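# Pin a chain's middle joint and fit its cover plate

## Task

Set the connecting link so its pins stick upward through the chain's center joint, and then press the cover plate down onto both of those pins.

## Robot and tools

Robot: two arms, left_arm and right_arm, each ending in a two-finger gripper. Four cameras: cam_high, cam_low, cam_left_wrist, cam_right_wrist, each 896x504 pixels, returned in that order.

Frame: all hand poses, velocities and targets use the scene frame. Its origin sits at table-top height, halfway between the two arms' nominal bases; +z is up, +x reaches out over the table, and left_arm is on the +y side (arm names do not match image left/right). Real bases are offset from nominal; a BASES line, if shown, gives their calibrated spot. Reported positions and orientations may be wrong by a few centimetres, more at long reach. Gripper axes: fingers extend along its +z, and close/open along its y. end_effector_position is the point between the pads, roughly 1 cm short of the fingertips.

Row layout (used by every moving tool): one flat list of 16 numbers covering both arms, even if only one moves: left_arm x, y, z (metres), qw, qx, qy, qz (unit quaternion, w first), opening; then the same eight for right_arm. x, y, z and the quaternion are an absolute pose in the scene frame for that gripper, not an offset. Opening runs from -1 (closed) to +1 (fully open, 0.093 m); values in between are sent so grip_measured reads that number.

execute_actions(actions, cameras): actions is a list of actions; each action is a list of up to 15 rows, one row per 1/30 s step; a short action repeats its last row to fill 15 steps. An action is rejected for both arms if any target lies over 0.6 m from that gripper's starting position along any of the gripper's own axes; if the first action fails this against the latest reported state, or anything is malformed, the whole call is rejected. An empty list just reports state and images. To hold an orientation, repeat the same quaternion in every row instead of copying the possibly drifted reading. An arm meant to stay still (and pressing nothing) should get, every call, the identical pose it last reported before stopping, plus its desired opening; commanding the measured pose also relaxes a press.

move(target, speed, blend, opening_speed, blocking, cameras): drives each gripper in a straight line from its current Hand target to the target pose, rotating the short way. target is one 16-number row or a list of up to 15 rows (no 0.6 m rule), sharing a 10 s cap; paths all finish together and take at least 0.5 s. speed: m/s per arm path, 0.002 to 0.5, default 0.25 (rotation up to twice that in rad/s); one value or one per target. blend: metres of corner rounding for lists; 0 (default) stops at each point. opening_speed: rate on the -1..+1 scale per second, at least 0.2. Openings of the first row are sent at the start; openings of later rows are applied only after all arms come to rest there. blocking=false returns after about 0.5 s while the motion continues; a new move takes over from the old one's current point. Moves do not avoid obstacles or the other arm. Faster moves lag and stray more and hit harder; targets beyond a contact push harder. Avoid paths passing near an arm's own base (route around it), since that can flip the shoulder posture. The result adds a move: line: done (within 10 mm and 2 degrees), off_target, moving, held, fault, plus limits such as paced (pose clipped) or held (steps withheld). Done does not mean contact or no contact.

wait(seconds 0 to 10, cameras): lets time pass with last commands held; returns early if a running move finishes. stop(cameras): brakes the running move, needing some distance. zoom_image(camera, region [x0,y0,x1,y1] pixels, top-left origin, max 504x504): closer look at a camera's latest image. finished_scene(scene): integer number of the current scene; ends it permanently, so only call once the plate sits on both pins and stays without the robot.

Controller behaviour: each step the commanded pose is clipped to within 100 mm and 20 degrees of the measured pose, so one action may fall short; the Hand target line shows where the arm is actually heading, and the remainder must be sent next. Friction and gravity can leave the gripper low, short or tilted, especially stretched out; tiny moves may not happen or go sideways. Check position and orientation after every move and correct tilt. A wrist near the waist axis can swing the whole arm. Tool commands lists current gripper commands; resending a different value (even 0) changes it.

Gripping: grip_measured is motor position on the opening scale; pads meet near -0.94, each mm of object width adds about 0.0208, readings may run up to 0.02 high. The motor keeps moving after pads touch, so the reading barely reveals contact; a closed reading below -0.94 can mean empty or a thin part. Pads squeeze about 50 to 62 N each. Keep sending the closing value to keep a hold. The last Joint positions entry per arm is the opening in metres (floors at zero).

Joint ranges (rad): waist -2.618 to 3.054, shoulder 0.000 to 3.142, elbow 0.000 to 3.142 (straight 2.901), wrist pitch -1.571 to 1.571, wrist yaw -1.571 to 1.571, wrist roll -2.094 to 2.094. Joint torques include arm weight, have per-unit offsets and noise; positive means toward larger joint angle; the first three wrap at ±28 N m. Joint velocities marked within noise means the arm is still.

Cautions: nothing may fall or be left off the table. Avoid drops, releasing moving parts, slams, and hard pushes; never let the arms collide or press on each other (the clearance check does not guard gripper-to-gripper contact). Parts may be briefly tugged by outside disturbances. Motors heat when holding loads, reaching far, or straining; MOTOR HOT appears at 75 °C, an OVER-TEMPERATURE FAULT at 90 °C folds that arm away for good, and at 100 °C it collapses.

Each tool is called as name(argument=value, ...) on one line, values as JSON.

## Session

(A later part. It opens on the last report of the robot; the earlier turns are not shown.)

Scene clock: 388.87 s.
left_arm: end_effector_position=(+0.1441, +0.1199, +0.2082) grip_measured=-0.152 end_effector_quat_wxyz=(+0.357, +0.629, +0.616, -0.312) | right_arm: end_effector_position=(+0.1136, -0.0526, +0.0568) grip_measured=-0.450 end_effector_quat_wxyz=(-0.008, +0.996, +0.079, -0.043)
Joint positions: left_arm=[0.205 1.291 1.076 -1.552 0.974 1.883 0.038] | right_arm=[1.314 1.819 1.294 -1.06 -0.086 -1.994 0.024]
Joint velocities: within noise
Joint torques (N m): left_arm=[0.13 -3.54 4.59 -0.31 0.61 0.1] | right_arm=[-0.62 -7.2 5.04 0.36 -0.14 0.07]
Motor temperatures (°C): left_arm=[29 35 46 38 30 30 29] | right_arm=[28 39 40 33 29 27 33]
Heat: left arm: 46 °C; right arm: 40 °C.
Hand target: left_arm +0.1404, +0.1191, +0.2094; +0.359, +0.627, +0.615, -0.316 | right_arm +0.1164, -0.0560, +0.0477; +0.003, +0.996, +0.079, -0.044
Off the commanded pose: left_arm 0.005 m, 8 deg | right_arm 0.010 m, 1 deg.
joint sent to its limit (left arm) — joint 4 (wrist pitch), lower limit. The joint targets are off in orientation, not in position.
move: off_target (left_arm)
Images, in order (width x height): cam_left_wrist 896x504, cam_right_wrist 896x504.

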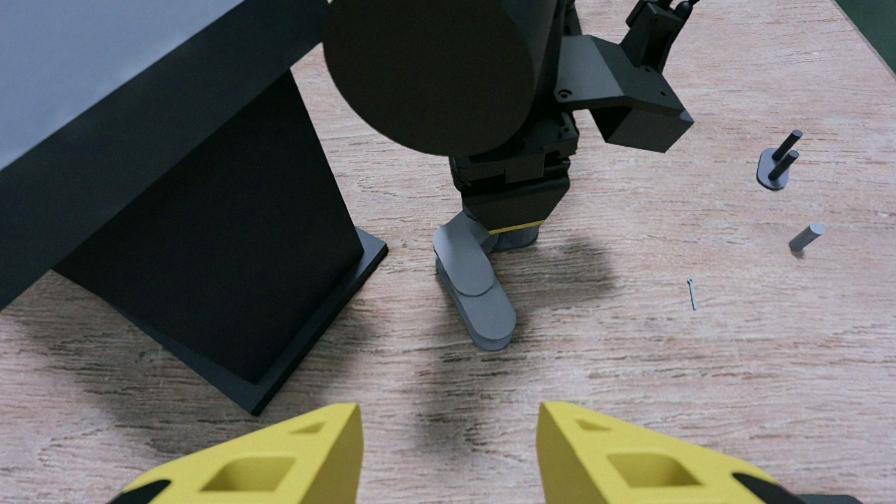

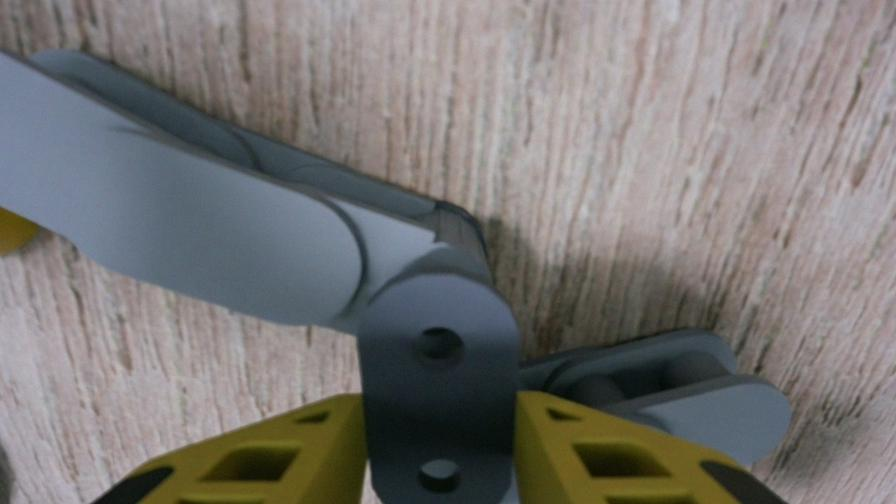

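move(target=[0.14,0.12,0.21,0.3378,0.6385,0.5851,-0.3686,-0.15,0.1168,-0.0557,0.0432,0.0033,0.9956,0.0793,-0.0436,-0.7], speed=0.04, cameras=["cam_left_wrist","cam_right_wrist"])

zoom_image(camera="cam_left_wrist", region=[450, 180, 550, 250])

zoom_image(camera="cam_right_wrist", region=[390, 300, 490, 504])

Scene clock: 391.30 s.
left_arm: end_effector_position=(+0.1441, +0.1199, +0.2082) grip_measured=-0.152 end_effector_quat_wxyz=(+0.357, +0.629, +0.616, -0.312) | right_arm: end_effector_position=(+0.1138, -0.0520, +0.0526) grip_measured=-0.450 end_effector_quat_wxyz=(-0.008, +0.996, +0.079, -0.043)
Joint positions: left_arm=[0.205 1.291 1.076 -1.552 0.974 1.883 0.038] | right_arm=[1.314 1.825 1.285 -1.044 -0.086 -1.995 0.024]
Joint velocities: within noise
Joint torques (N m): left_arm=[0.13 -3.55 4.63 -0.31 0.61 0.1] | right_arm=[-0.68 -7.27 4.9 0.39 -0.14 0.08]
Motor temperatures (°C): left_arm=[29 35 46 38 30 30 29] | right_arm=[28 38 40 33 29 27 33]
Heat: left arm: 46 °C; right arm: 40 °C.
Hand target: left_arm +0.1404, +0.1191, +0.2094; +0.359, +0.627, +0.615, -0.316 | right_arm +0.1167, -0.0559, +0.0434; +0.003, +0.996, +0.079, -0.044
Off the commanded pose: left_arm 0.005 m, 8 deg | right_arm 0.011 m, 1 deg.
joint sent to its limit (left arm) — joint 4 (wrist pitch), lower limit. The joint targets are off in orientation, not in position.
move: off_target (left_arm, right_arm)
Images, in order (width x height): cam_left_wrist 896x504, cam_right_wrist 896x504.

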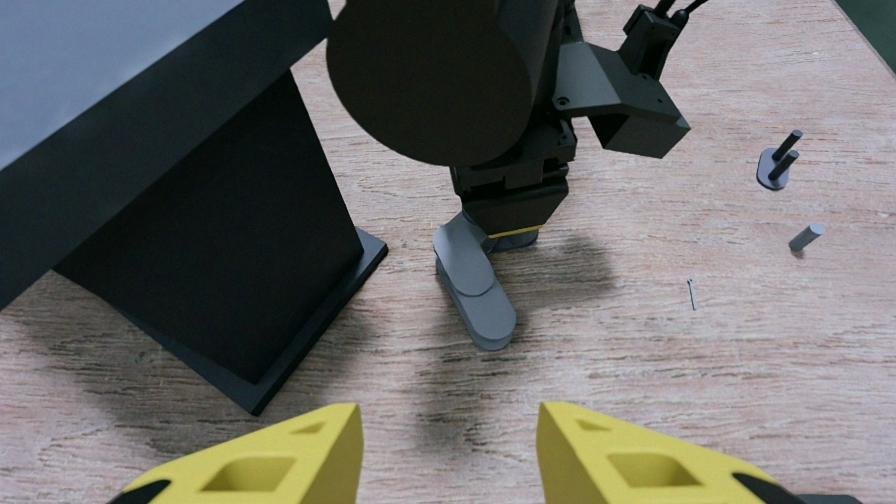

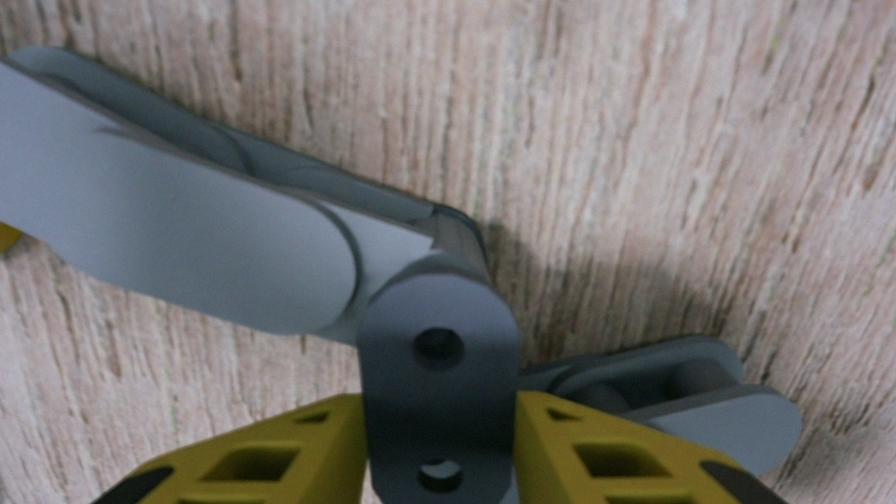

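Scaled by 5.040 from the camera's 896x504 image, which has a finer 1280x720 frame.

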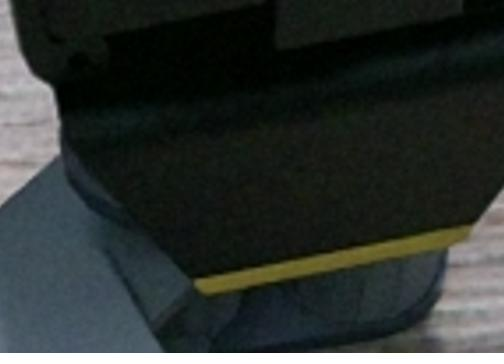

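Scaled by 2.471 from the camera's 896x504 image, which has a finer 1280x720 frame.

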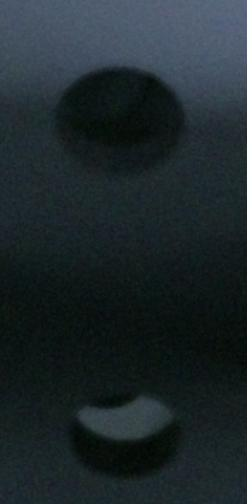

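zoom_image(camera="cam_right_wrist", region=[410, 318, 470, 372])

zoom_image(camera="cam_right_wrist", region=[410, 450, 470, 504])

zoom_image(camera="cam_left_wrist", region=[455, 195, 515, 245])

Scaled by 8.400 from the camera's 896x504 image, which has a finer 1280x720 frame.

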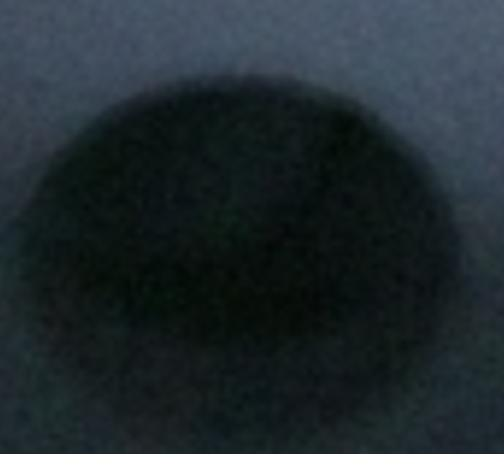

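Scaled by 8.400 from the camera's 896x504 image, which has a finer 1280x720 frame.

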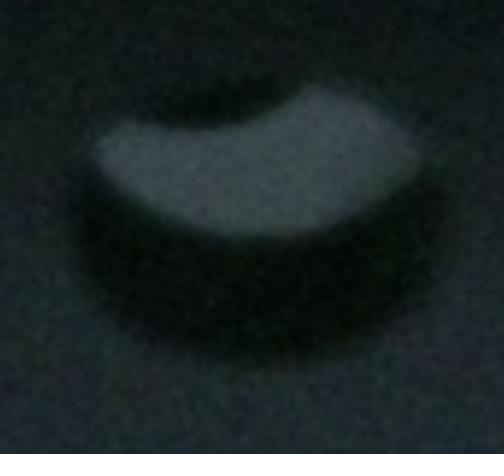

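Scaled by 8.400 from the camera's 896x504 image, which has a finer 1280x720 frame.

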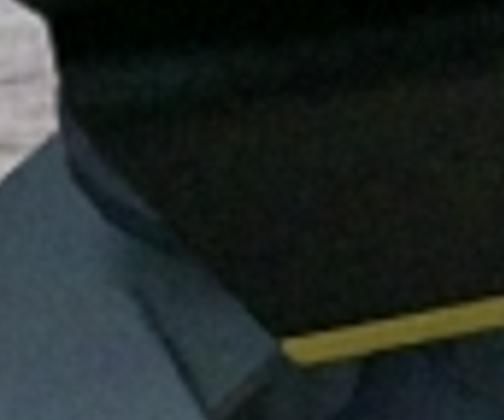

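move(target=[0.14,0.12,0.21,0.3378,0.6385,0.5851,-0.3686,-0.15,0.1170,-0.0575,0.0440,0.0028,0.9964,0.0689,-0.0436,-0.7], speed=0.04, cameras=["cam_left_wrist","cam_right_wrist"])

zoom_image(camera="cam_right_wrist", region=[410, 318, 470, 372])

zoom_image(camera="cam_right_wrist", region=[410, 450, 470, 504])

Scene clock: 401.97 s.
left_arm: end_effector_position=(+0.1441, +0.1199, +0.2082) grip_measured=-0.152 end_effector_quat_wxyz=(+0.357, +0.629, +0.616, -0.312) | right_arm: end_effector_position=(+0.1133, -0.0543, +0.0505) grip_measured=-0.450 end_effector_quat_wxyz=(-0.005, +0.996, +0.078, -0.044)
Joint positions: left_arm=[0.205 1.291 1.076 -1.552 0.974 1.883 0.038] | right_arm=[1.314 1.825 1.276 -1.042 -0.086 -1.993 0.024]
Joint velocities: within noise
Joint torques (N m): left_arm=[0.13 -3.55 4.6 -0.3 0.61 0.1] | right_arm=[-0.84 -8.05 5 0.37 -0.15 0.24]
Motor temperatures (°C): left_arm=[29 35 46 38 30 30 29] | right_arm=[28 38 39 33 29 27 34]
Heat: left arm: 46 °C; right arm: 39 °C.
Hand target: left_arm +0.1404, +0.1191, +0.2094; +0.359, +0.627, +0.615, -0.316 | right_arm +0.1169, -0.0577, +0.0441; +0.003, +0.997, +0.069, -0.044
Off the commanded pose: left_arm 0.005 m, 8 deg | right_arm 0.008 m, 1 deg.
joint sent to its limit (left arm) — joint 4 (wrist pitch), lower limit. The joint targets are off in orientation, not in position.
move: off_target (left_arm)
Images, in order (width x height): cam_left_wrist 896x504, cam_right_wrist 896x504.

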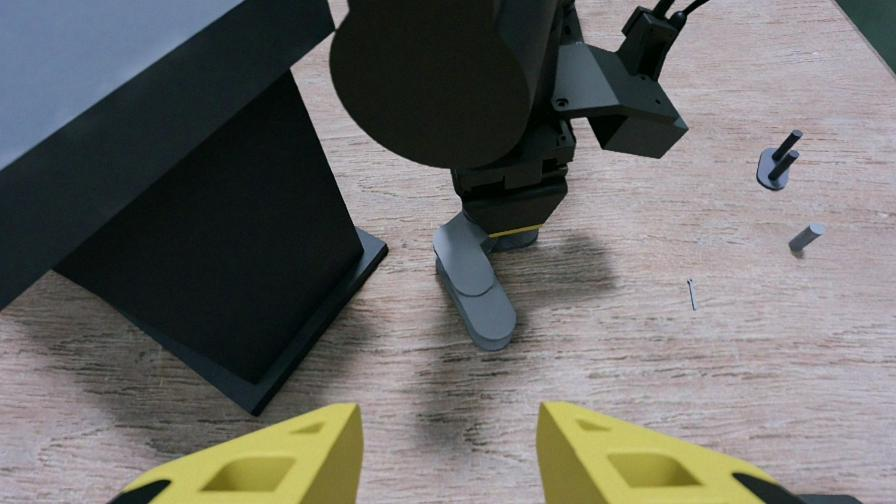

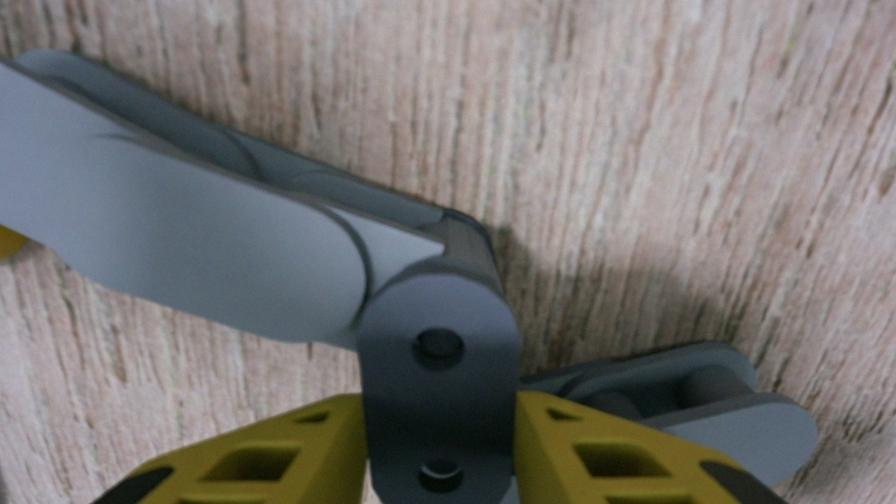

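Scaled by 8.400 from the camera's 896x504 image, which has a finer 1280x720 frame.

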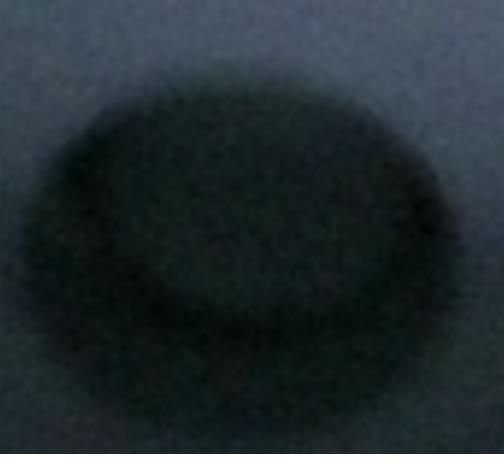

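Scaled by 8.400 from the camera's 896x504 image, which has a finer 1280x720 frame.

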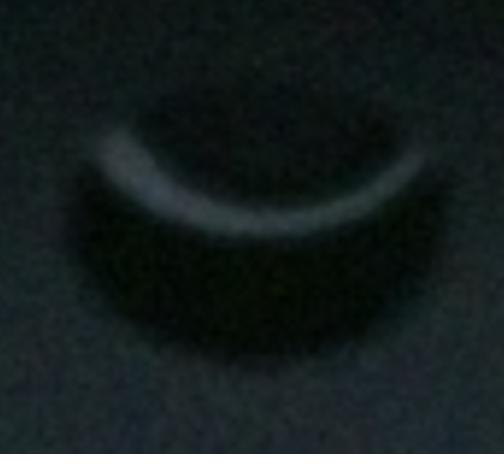

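move(target=[0.14,0.12,0.21,0.3378,0.6385,0.5851,-0.3686,-0.15,0.1170,-0.0575,0.0395,0.0028,0.9964,0.0689,-0.0436,-0.7], speed=0.03, cameras=["cam_left_wrist","cam_right_wrist"])

zoom_image(camera="cam_right_wrist", region=[410, 318, 470, 372])

zoom_image(camera="cam_right_wrist", region=[410, 450, 470, 504])

Scene clock: 404.97 s.
left_arm: end_effector_position=(+0.1441, +0.1199, +0.2082) grip_measured=-0.152 end_effector_quat_wxyz=(+0.357, +0.629, +0.616, -0.312) | right_arm: end_effector_position=(+0.1134, -0.0538, +0.0477) grip_measured=-0.450 end_effector_quat_wxyz=(-0.008, +0.996, +0.078, -0.043)
Joint positions: left_arm=[0.205 1.291 1.076 -1.552 0.974 1.883 0.038] | right_arm=[1.314 1.825 1.265 -1.025 -0.086 -1.993 0.024]
Joint velocities: within noise
Joint torques (N m): left_arm=[0.16 -3.52 4.6 -0.31 0.61 0.1] | right_arm=[-0.83 -7.51 4.96 0.38 -0.15 0.24]
Motor temperatures (°C): left_arm=[29 35 46 38 30 30 29] | right_arm=[28 38 39 33 29 27 34]
Heat: left arm: 46 °C; right arm: 39 °C.
Hand target: left_arm +0.1404, +0.1191, +0.2094; +0.359, +0.627, +0.615, -0.316 | right_arm +0.1169, -0.0576, +0.0397; +0.003, +0.997, +0.069, -0.044
Off the commanded pose: left_arm 0.005 m, 8 deg | right_arm 0.010 m, 2 deg.
joint sent to its limit (left arm) — joint 4 (wrist pitch), lower limit. The joint targets are off in orientation, not in position.
move: off_target (left_arm)
Images, in order (width x height): cam_left_wrist 896x504, cam_right_wrist 896x504.

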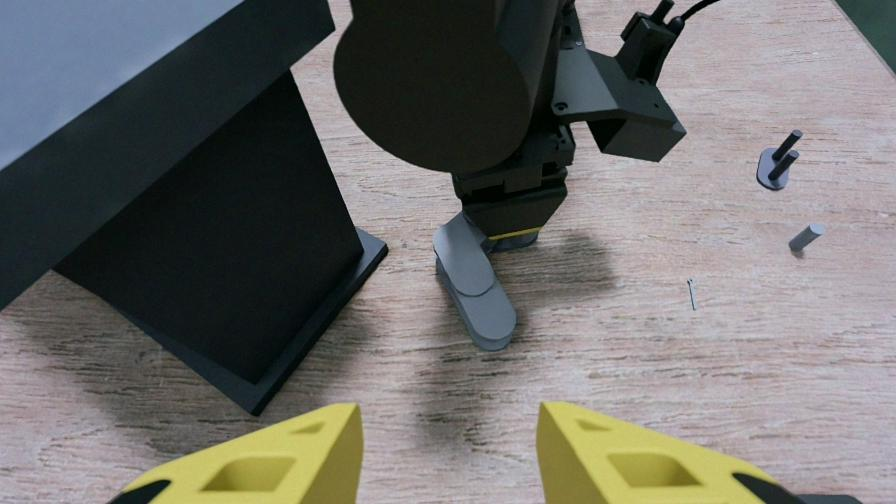

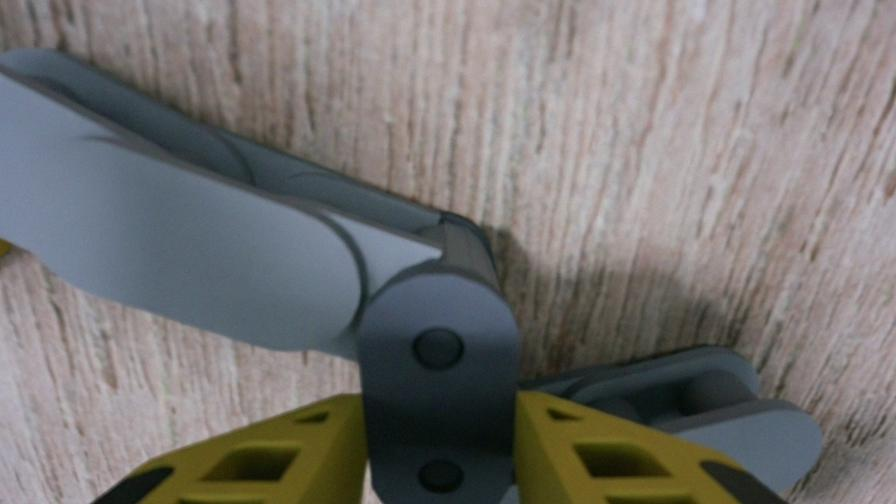

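Scaled by 8.400 from the camera's 896x504 image, which has a finer 1280x720 frame.

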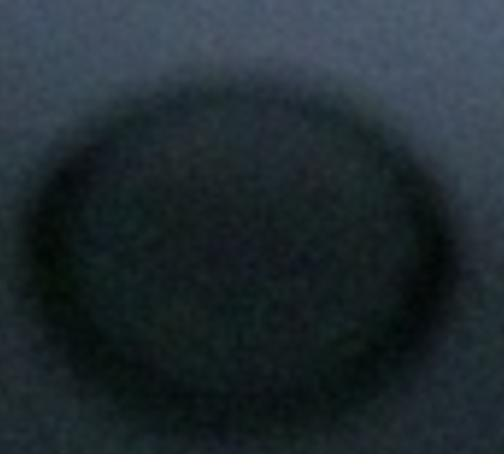

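Scaled by 8.400 from the camera's 896x504 image, which has a finer 1280x720 frame.

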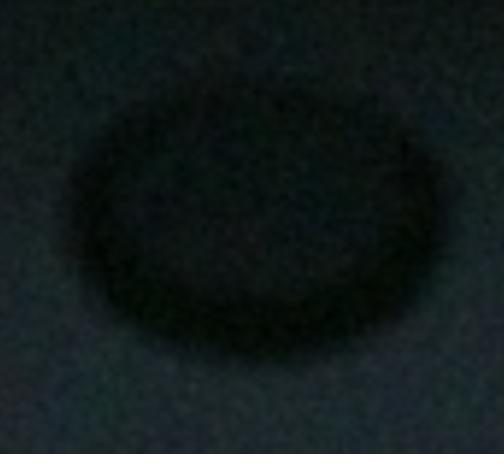

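move(target=[0.14,0.12,0.21,0.3378,0.6385,0.5851,-0.3686,-0.15,0.1170,-0.0577,0.0345,0.0028,0.9964,0.0689,-0.0436,-0.7], speed=0.03, cameras=["cam_left_wrist","cam_right_wrist"])

zoom_image(camera="cam_right_wrist", region=[340, 250, 540, 504])

Scene clock: 407.77 s.
left_arm: end_effector_position=(+0.1441, +0.1199, +0.2082) grip_measured=-0.152 end_effector_quat_wxyz=(+0.357, +0.629, +0.616, -0.312) | right_arm: end_effector_position=(+0.1134, -0.0538, +0.0445) grip_measured=-0.450 end_effector_quat_wxyz=(-0.010, +0.996, +0.078, -0.042)
Joint positions: left_arm=[0.205 1.291 1.076 -1.552 0.974 1.883 0.038] | right_arm=[1.314 1.825 1.251 -1.007 -0.086 -1.993 0.024]
Joint velocities: within noise
Joint torques (N m): left_arm=[0.13 -3.52 4.6 -0.3 0.61 0.1] | right_arm=[-0.83 -6.95 4.94 0.39 -0.15 0.24]
Motor temperatures (°C): left_arm=[29 35 46 38 30 30 29] | right_arm=[28 38 39 33 29 27 34]
Heat: left arm: 46 °C; right arm: 39 °C.
Hand target: left_arm +0.1404, +0.1191, +0.2094; +0.359, +0.627, +0.615, -0.316 | right_arm +0.1168, -0.0579, +0.0348; +0.003, +0.997, +0.069, -0.044
Off the commanded pose: left_arm 0.005 m, 8 deg | right_arm 0.011 m, 2 deg.
joint sent to its limit (left arm) — joint 4 (wrist pitch), lower limit. The joint targets are off in orientation, not in position.
move: off_target (left_arm, right_arm)
Images, in order (width x height): cam_left_wrist 896x504, cam_right_wrist 896x504.

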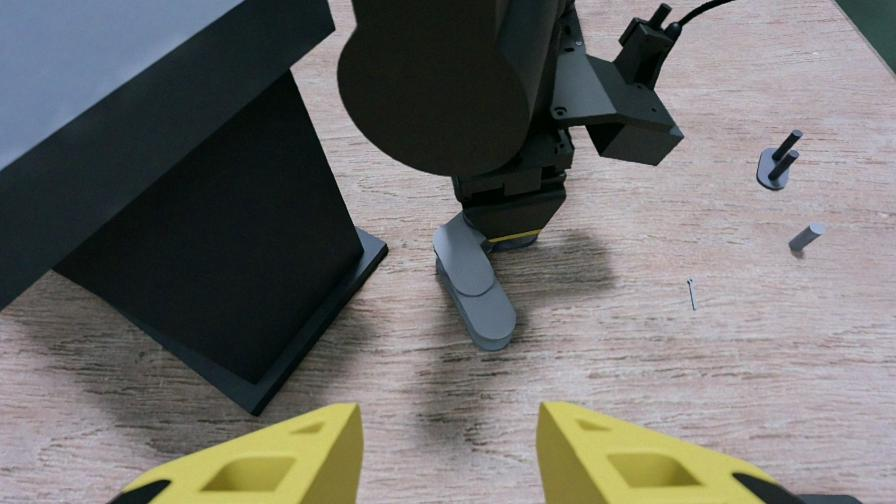

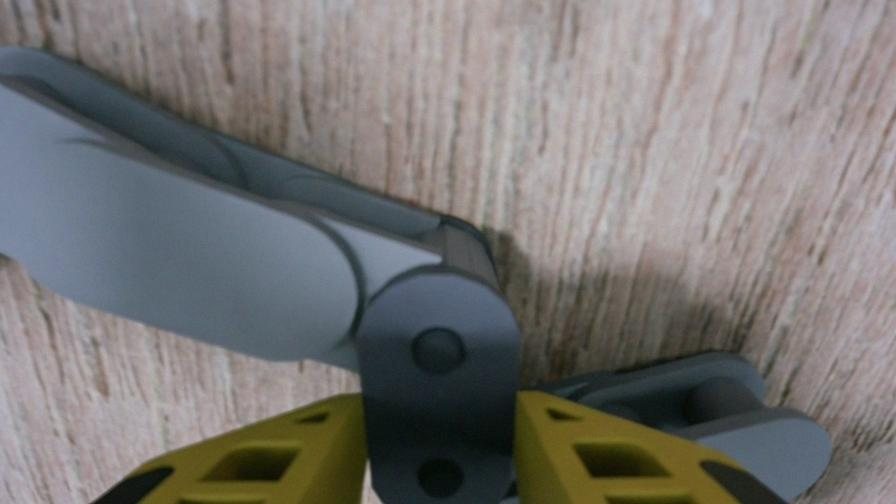

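Scaled by 1.984 from the camera's 896x504 image, which has a finer 1280x720 frame.

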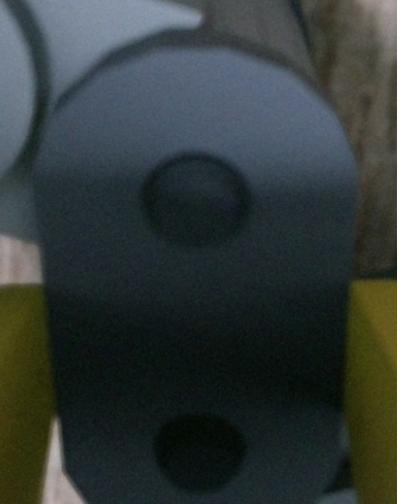

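move(target=[0.14,0.12,0.21,0.3378,0.6385,0.5851,-0.3686,-0.15,0.1170,-0.0577,0.0315,0.0028,0.9964,0.0689,-0.0436,-0.7], speed=0.03, cameras=["cam_left_wrist","cam_right_wrist","cam_low"])

zoom_image(camera="cam_right_wrist", region=[340, 250, 540, 504])

Scene clock: 410.63 s.
left_arm: end_effector_position=(+0.1441, +0.1199, +0.2082) grip_measured=-0.152 end_effector_quat_wxyz=(+0.357, +0.629, +0.616, -0.312) | right_arm: end_effector_position=(+0.1134, -0.0539, +0.0421) grip_measured=-0.450 end_effector_quat_wxyz=(-0.009, +0.996, +0.078, -0.043)
Joint positions: left_arm=[0.205 1.291 1.076 -1.552 0.974 1.883 0.038] | right_arm=[1.314 1.829 1.246 -0.999 -0.086 -1.993 0.024]
Joint velocities: within noise
Joint torques (N m): left_arm=[0.14 -3.56 4.6 -0.31 0.61 0.09] | right_arm=[-0.81 -6.93 4.74 0.43 -0.14 0.24]
Motor temperatures (°C): left_arm=[29 35 46 37 30 30 29] | right_arm=[28 38 39 33 29 27 34]
Heat: left arm: 46 °C; right arm: 39 °C.
Hand target: left_arm +0.1404, +0.1191, +0.2094; +0.359, +0.627, +0.615, -0.316 | right_arm +0.1168, -0.0580, +0.0318; +0.003, +0.997, +0.069, -0.044
Off the commanded pose: left_arm 0.005 m, 8 deg | right_arm 0.012 m, 2 deg.
joint sent to its limit (left arm) — joint 4 (wrist pitch), lower limit. The joint targets are off in orientation, not in position.
move: off_target (left_arm, right_arm)
Images, in order (width x height): cam_low 896x504, cam_left_wrist 896x504, cam_right_wrist 896x504.

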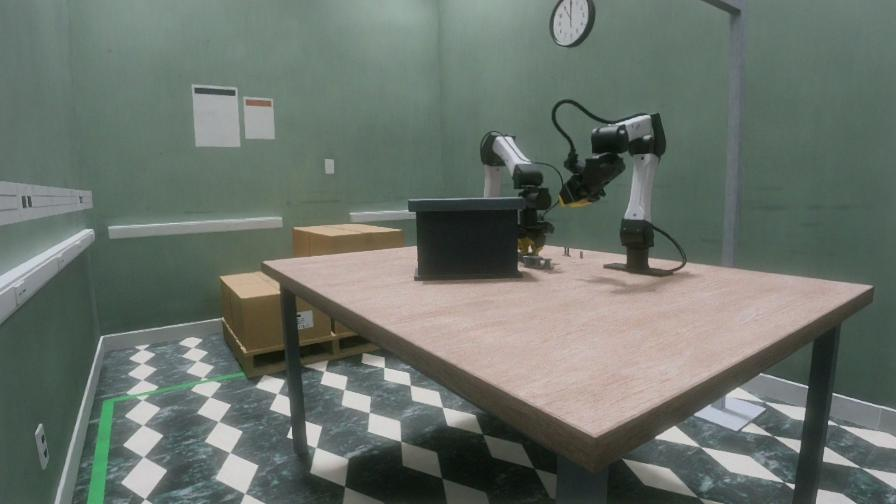

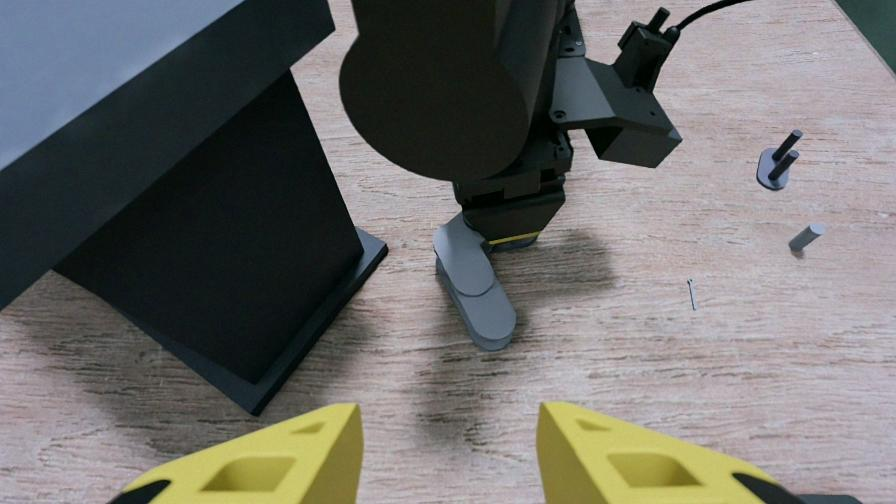

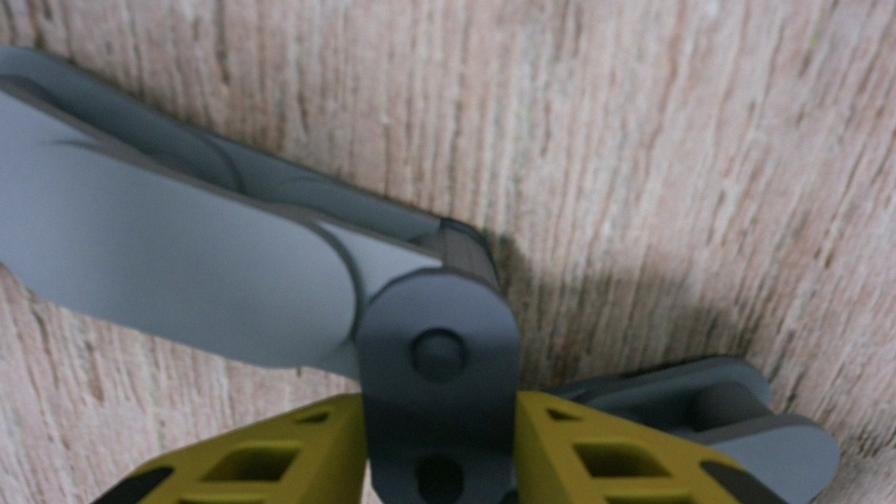

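Scaled by 1.984 from the camera's 896x504 image, which has a finer 1280x720 frame.

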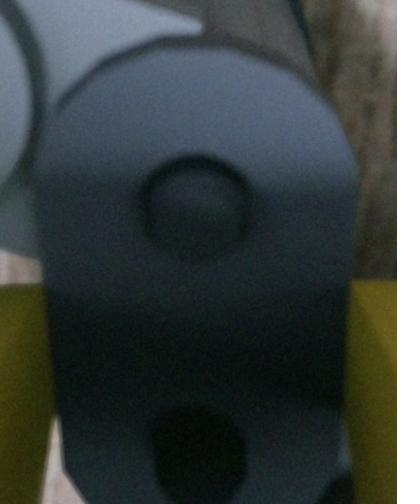

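move(target=[0.14,0.12,0.21,0.3378,0.6385,0.5851,-0.3686,-0.15,0.1170,-0.0577,0.0295,0.0028,0.9964,0.0689,-0.0436,-0.7], speed=0.02, cameras=["cam_right_wrist"])

zoom_image(camera="cam_right_wrist", region=[340, 250, 540, 504])

Scene clock: 414.57 s.
left_arm: end_effector_position=(+0.1441, +0.1199, +0.2082) grip_measured=-0.152 end_effector_quat_wxyz=(+0.357, +0.629, +0.616, -0.312) | right_arm: end_effector_position=(+0.1134, -0.0539, +0.0419) grip_measured=-0.450 end_effector_quat_wxyz=(-0.009, +0.996, +0.078, -0.043)
Joint positions: left_arm=[0.205 1.291 1.076 -1.552 0.974 1.883 0.038] | right_arm=[1.314 1.829 1.245 -0.998 -0.086 -1.993 0.024]
Joint velocities: within noise
Joint torques (N m): left_arm=[0.14 -3.55 4.6 -0.31 0.61 0.1] | right_arm=[-0.83 -6.69 4.41 0.49 -0.15 0.23]
Motor temperatures (°C): left_arm=[29 35 46 37 30 30 29] | right_arm=[28 38 39 33 29 27 34]
Heat: left arm: 46 °C; right arm: 39 °C.
Hand target: left_arm +0.1404, +0.1191, +0.2094; +0.359, +0.627, +0.615, -0.316 | right_arm +0.1168, -0.0581, +0.0299; +0.003, +0.997, +0.069, -0.044
Off the commanded pose: left_arm 0.005 m, 8 deg | right_arm 0.013 m, 2 deg.
joint sent to its limit (left arm) — joint 4 (wrist pitch), lower limit. The joint targets are off in orientation, not in position.
move: off_target (left_arm, right_arm)
Images, in order (width x height): cam_right_wrist 896x504.

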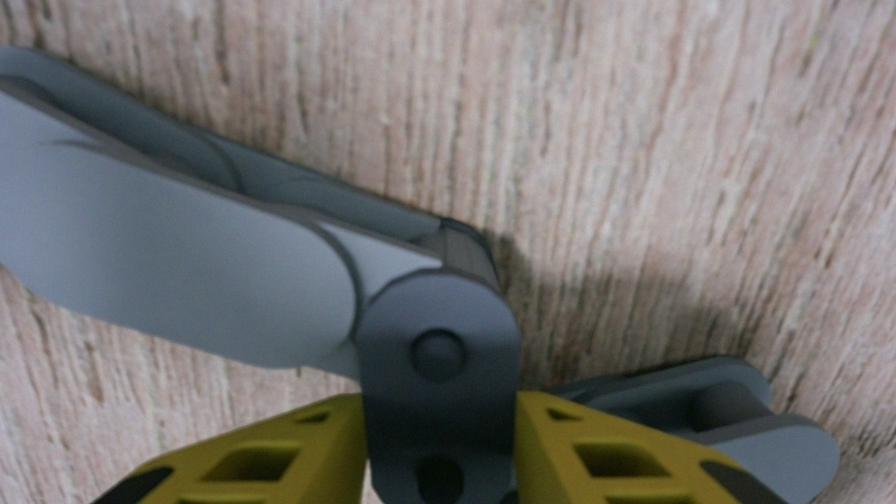

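Scaled by 1.984 from the camera's 896x504 image, which has a finer 1280x720 frame.

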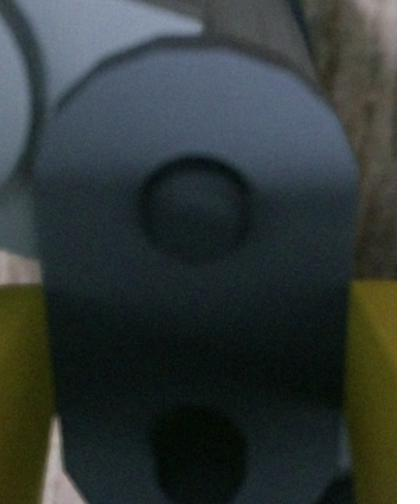

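move(target=[[0.14,0.12,0.21,0.3378,0.6385,0.5851,-0.3686,-0.15,0.1170,-0.0577,0.0325,0.0028,0.9964,0.0689,-0.0436,-0.7],[0.14,0.12,0.21,0.3378,0.6385,0.5851,-0.3686,-0.15,0.1170,-0.0577,0.0325,0.0028,0.9964,0.0689,-0.0436,-0.3]], speed=0.02, opening_speed=0.4, cameras=["cam_right_wrist","cam_left_wrist"])

zoom_image(camera="cam_right_wrist", region=[340, 250, 540, 504])

Scene clock: 419.73 s.
left_arm: end_effector_position=(+0.1441, +0.1199, +0.2082) grip_measured=-0.152 end_effector_quat_wxyz=(+0.357, +0.629, +0.616, -0.312) | right_arm: end_effector_position=(+0.1134, -0.0538, +0.0419) grip_measured=-0.303 end_effector_quat_wxyz=(-0.009, +0.996, +0.078, -0.042)
Joint positions: left_arm=[0.205 1.291 1.076 -1.552 0.974 1.883 0.038] | right_arm=[1.314 1.829 1.245 -0.998 -0.086 -1.993 0.031]
Joint velocities: within noise
Joint torques (N m): left_arm=[0.16 -3.54 4.63 -0.31 0.61 0.1] | right_arm=[-0.83 -7.05 5.03 0.39 -0.15 0.24]
Motor temperatures (°C): left_arm=[29 35 46 37 30 30 29] | right_arm=[28 38 39 32 29 27 34]
Heat: left arm: 46 °C; right arm: 39 °C.
Hand target: left_arm +0.1404, +0.1191, +0.2094; +0.359, +0.627, +0.615, -0.316 | right_arm +0.1168, -0.0579, +0.0327; +0.003, +0.997, +0.069, -0.044
Off the commanded pose: left_arm 0.005 m, 8 deg | right_arm 0.011 m, 2 deg.
joint sent to its limit (left arm) — joint 4 (wrist pitch), lower limit. The joint targets are off in orientation, not in position.
move: off_target (left_arm, right_arm); target 2's new opening was sent with right_arm's hand 0.011 m and 2 deg from that target
Images, in order (width x height): cam_left_wrist 896x504, cam_right_wrist 896x504.

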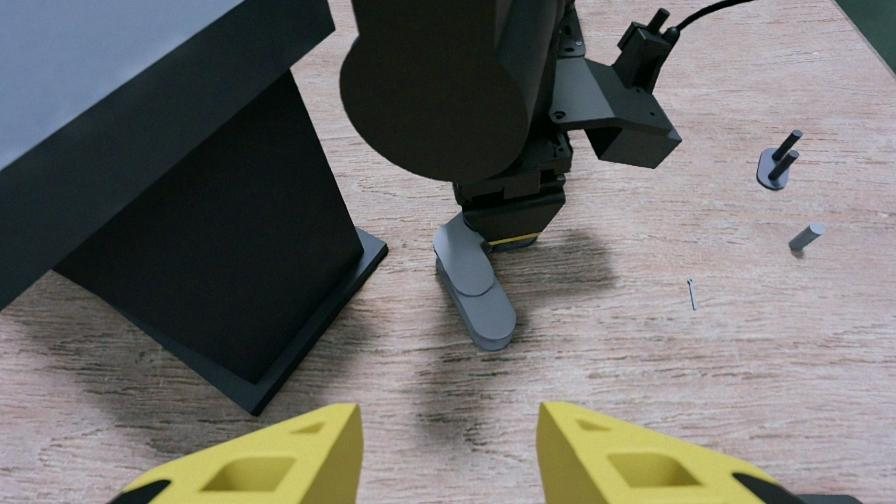

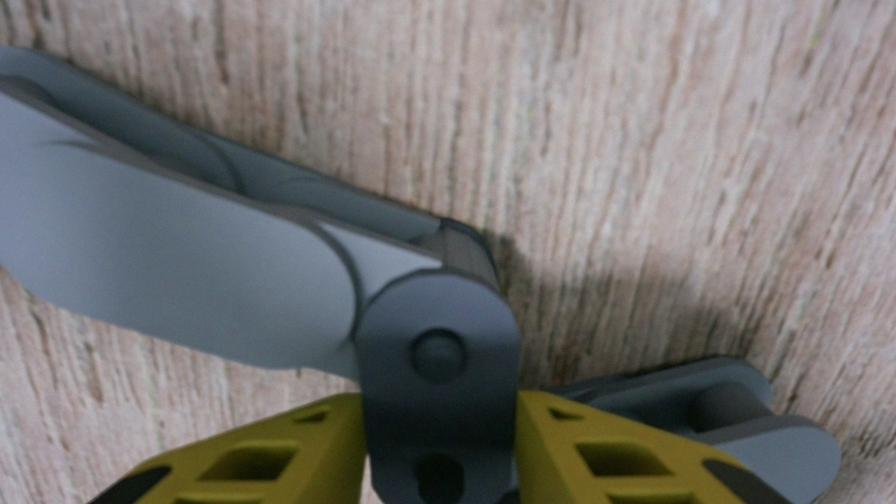

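Scaled by 1.984 from the camera's 896x504 image, which has a finer 1280x720 frame.

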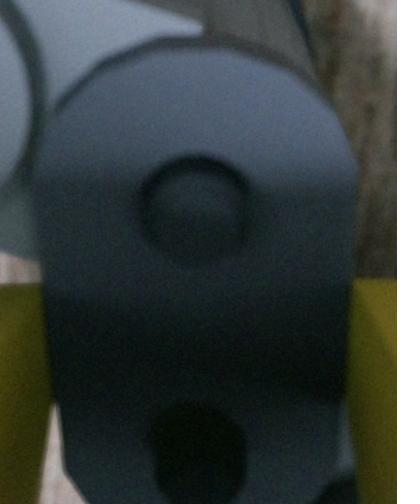

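move(target=[0.14,0.12,0.21,0.3378,0.6385,0.5851,-0.3686,-0.15,0.1170,-0.0577,0.0325,0.0028,0.9964,0.0689,-0.0436,-0.2], speed=0.02, opening_speed=0.4, cameras=["cam_right_wrist","cam_left_wrist"])

move(target=[0.14,0.12,0.21,0.3378,0.6385,0.5851,-0.3686,-0.15,0.1170,-0.0577,0.0425,0.0028,0.9964,0.0689,-0.0436,-0.2], speed=0.03, cameras=["cam_right_wrist"])

zoom_image(camera="cam_right_wrist", region=[340, 250, 540, 504])

Scene clock: 423.73 s.
left_arm: end_effector_position=(+0.1441, +0.1199, +0.2082) grip_measured=-0.152 end_effector_quat_wxyz=(+0.357, +0.629, +0.616, -0.312) | right_arm: end_effector_position=(+0.1134, -0.0538, +0.0419) grip_measured=-0.203 end_effector_quat_wxyz=(-0.009, +0.996, +0.078, -0.042)
Joint positions: left_arm=[0.205 1.291 1.076 -1.552 0.974 1.883 0.038] | right_arm=[1.314 1.829 1.245 -0.998 -0.086 -1.993 0.035]
Joint velocities: within noise
Joint torques (N m): left_arm=[0.16 -3.54 4.62 -0.31 0.61 0.09] | right_arm=[-0.83 -7.05 5.03 0.39 -0.14 0.23]
Motor temperatures (°C): left_arm=[29 35 45 37 30 30 29] | right_arm=[28 38 38 32 29 27 33]
Heat: left arm: 45 °C; right arm: 38 °C.
Hand target: left_arm +0.1404, +0.1191, +0.2094; +0.359, +0.627, +0.615, -0.316 | right_arm +0.1168, -0.0579, +0.0327; +0.003, +0.997, +0.069, -0.044
Off the commanded pose: left_arm 0.005 m, 8 deg | right_arm 0.011 m, 2 deg.
joint sent to its limit (left arm) — joint 4 (wrist pitch), lower limit. The joint targets are off in orientation, not in position.
move: off_target (left_arm, right_arm)
Images, in order (width x height): cam_left_wrist 896x504, cam_right_wrist 896x504.

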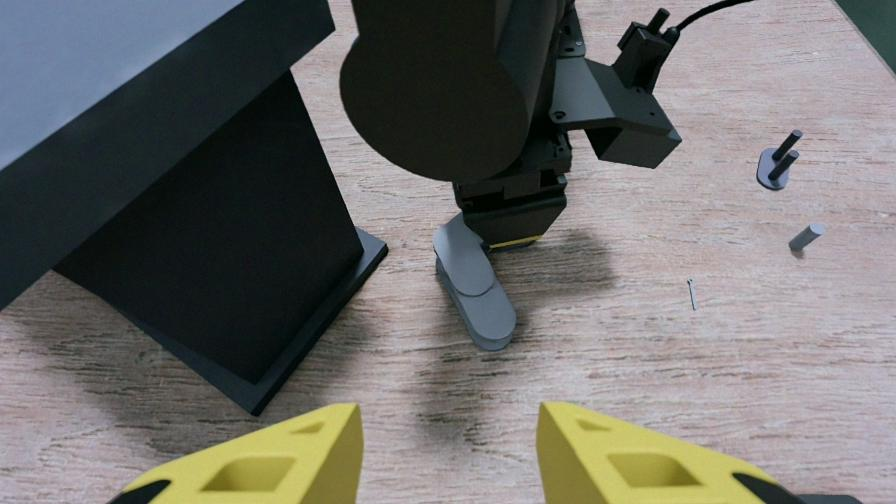

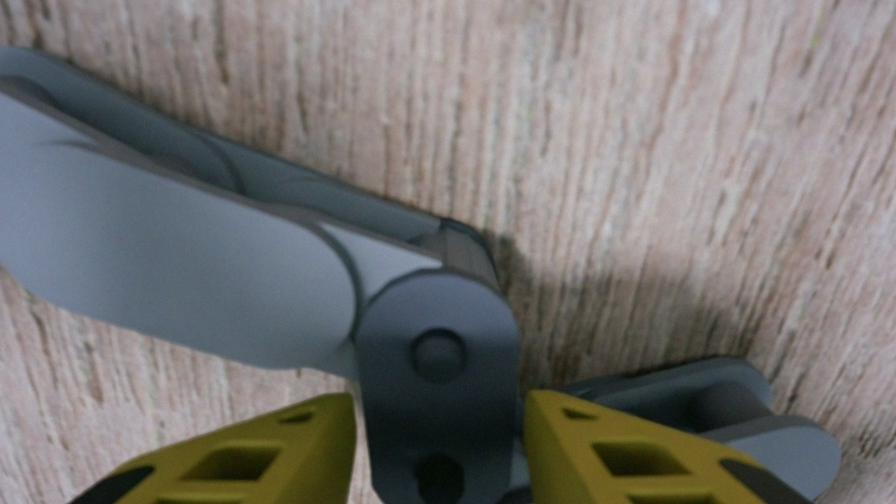

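Scene clock: 426.13 s.
left_arm: end_effector_position=(+0.1441, +0.1199, +0.2082) grip_measured=-0.152 end_effector_quat_wxyz=(+0.357, +0.629, +0.616, -0.312) | right_arm: end_effector_position=(+0.1127, -0.0565, +0.0420) grip_measured=-0.203 end_effector_quat_wxyz=(-0.004, +0.996, +0.078, -0.044)
Joint positions: left_arm=[0.205 1.291 1.076 -1.552 0.974 1.883 0.038] | right_arm=[1.314 1.829 1.245 -1.009 -0.086 -1.993 0.035]
Joint velocities: within noise
Joint torques (N m): left_arm=[0.14 -3.56 4.6 -0.31 0.61 0.1] | right_arm=[-0.84 -8.28 7.16 0.13 -0.14 0.23]
Motor temperatures (°C): left_arm=[29 35 45 37 30 30 29] | right_arm=[28 39 38 32 29 27 33]
Heat: left arm: 45 °C; right arm: 39 °C.
Hand target: left_arm +0.1404, +0.1191, +0.2094; +0.359, +0.627, +0.615, -0.316 | right_arm +0.1170, -0.0577, +0.0425; +0.003, +0.997, +0.069, -0.043
Off the commanded pose: left_arm 0.005 m, 8 deg | right_arm 0.005 m, 1 deg.
joint sent to its limit (left arm) — joint 4 (wrist pitch), lower limit. The joint targets are off in orientation, not in position.
move: off_target (left_arm)
Images, in order (width x height): cam_right_wrist 896x504.

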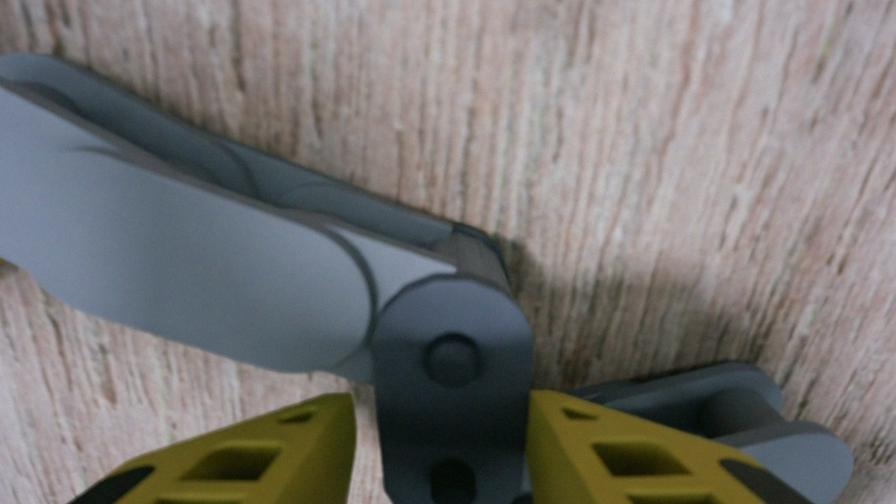

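Scaled by 1.984 from the camera's 896x504 image, which has a finer 1280x720 frame.

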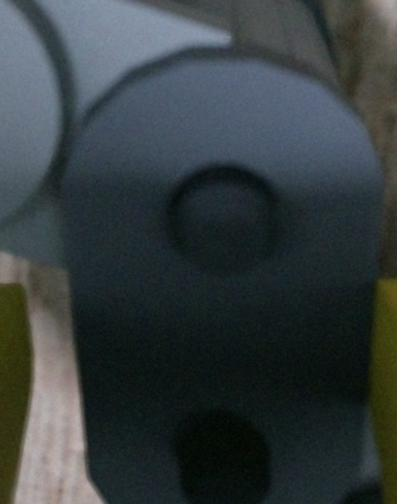

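move(target=[0.14,0.12,0.21,0.3378,0.6385,0.5851,-0.3686,-0.15,0.1170,-0.0540,0.0490,0.0028,0.9964,0.0689,-0.0436,-0.2], speed=0.03, cameras=["cam_right_wrist"])

zoom_image(camera="cam_right_wrist", region=[340, 250, 540, 504])

Scene clock: 428.93 s.
left_arm: end_effector_position=(+0.1441, +0.1199, +0.2082) grip_measured=-0.152 end_effector_quat_wxyz=(+0.357, +0.629, +0.616, -0.312) | right_arm: end_effector_position=(+0.1127, -0.0566, +0.0481) grip_measured=-0.202 end_effector_quat_wxyz=(+0.000, +0.996, +0.077, -0.046)
Joint positions: left_arm=[0.205 1.291 1.076 -1.552 0.974 1.883 0.038] | right_arm=[1.314 1.829 1.271 -1.044 -0.086 -1.992 0.035]
Joint velocities: within noise
Joint torques (N m): left_arm=[0.14 -3.55 4.63 -0.31 0.61 0.1] | right_arm=[-0.61 -7.84 7.86 0.23 -0.14 0.26]
Motor temperatures (°C): left_arm=[29 35 45 37 30 30 29] | right_arm=[28 39 39 32 29 27 33]
Heat: left arm: 45 °C; right arm: 39 °C.
Hand target: left_arm +0.1404, +0.1191, +0.2094; +0.359, +0.627, +0.615, -0.316 | right_arm +0.1170, -0.0540, +0.0490; +0.002, +0.997, +0.069, -0.043
Off the commanded pose: left_arm 0.005 m, 8 deg | right_arm 0.005 m, 1 deg.
joint sent to its limit (left arm) — joint 4 (wrist pitch), lower limit. The joint targets are off in orientation, not in position.
move: off_target (left_arm)
Images, in order (width x height): cam_right_wrist 896x504.

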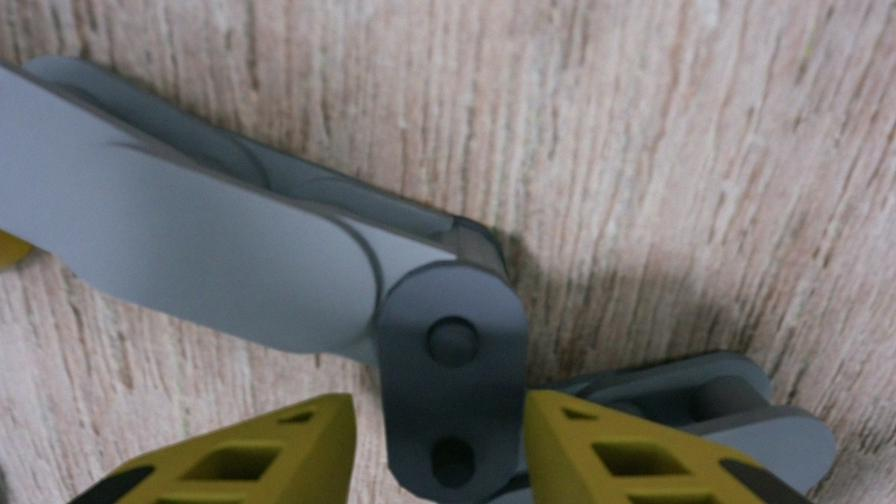

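Scaled by 1.984 from the camera's 896x504 image, which has a finer 1280x720 frame.

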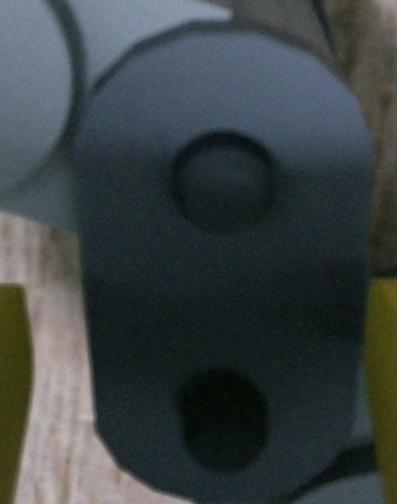

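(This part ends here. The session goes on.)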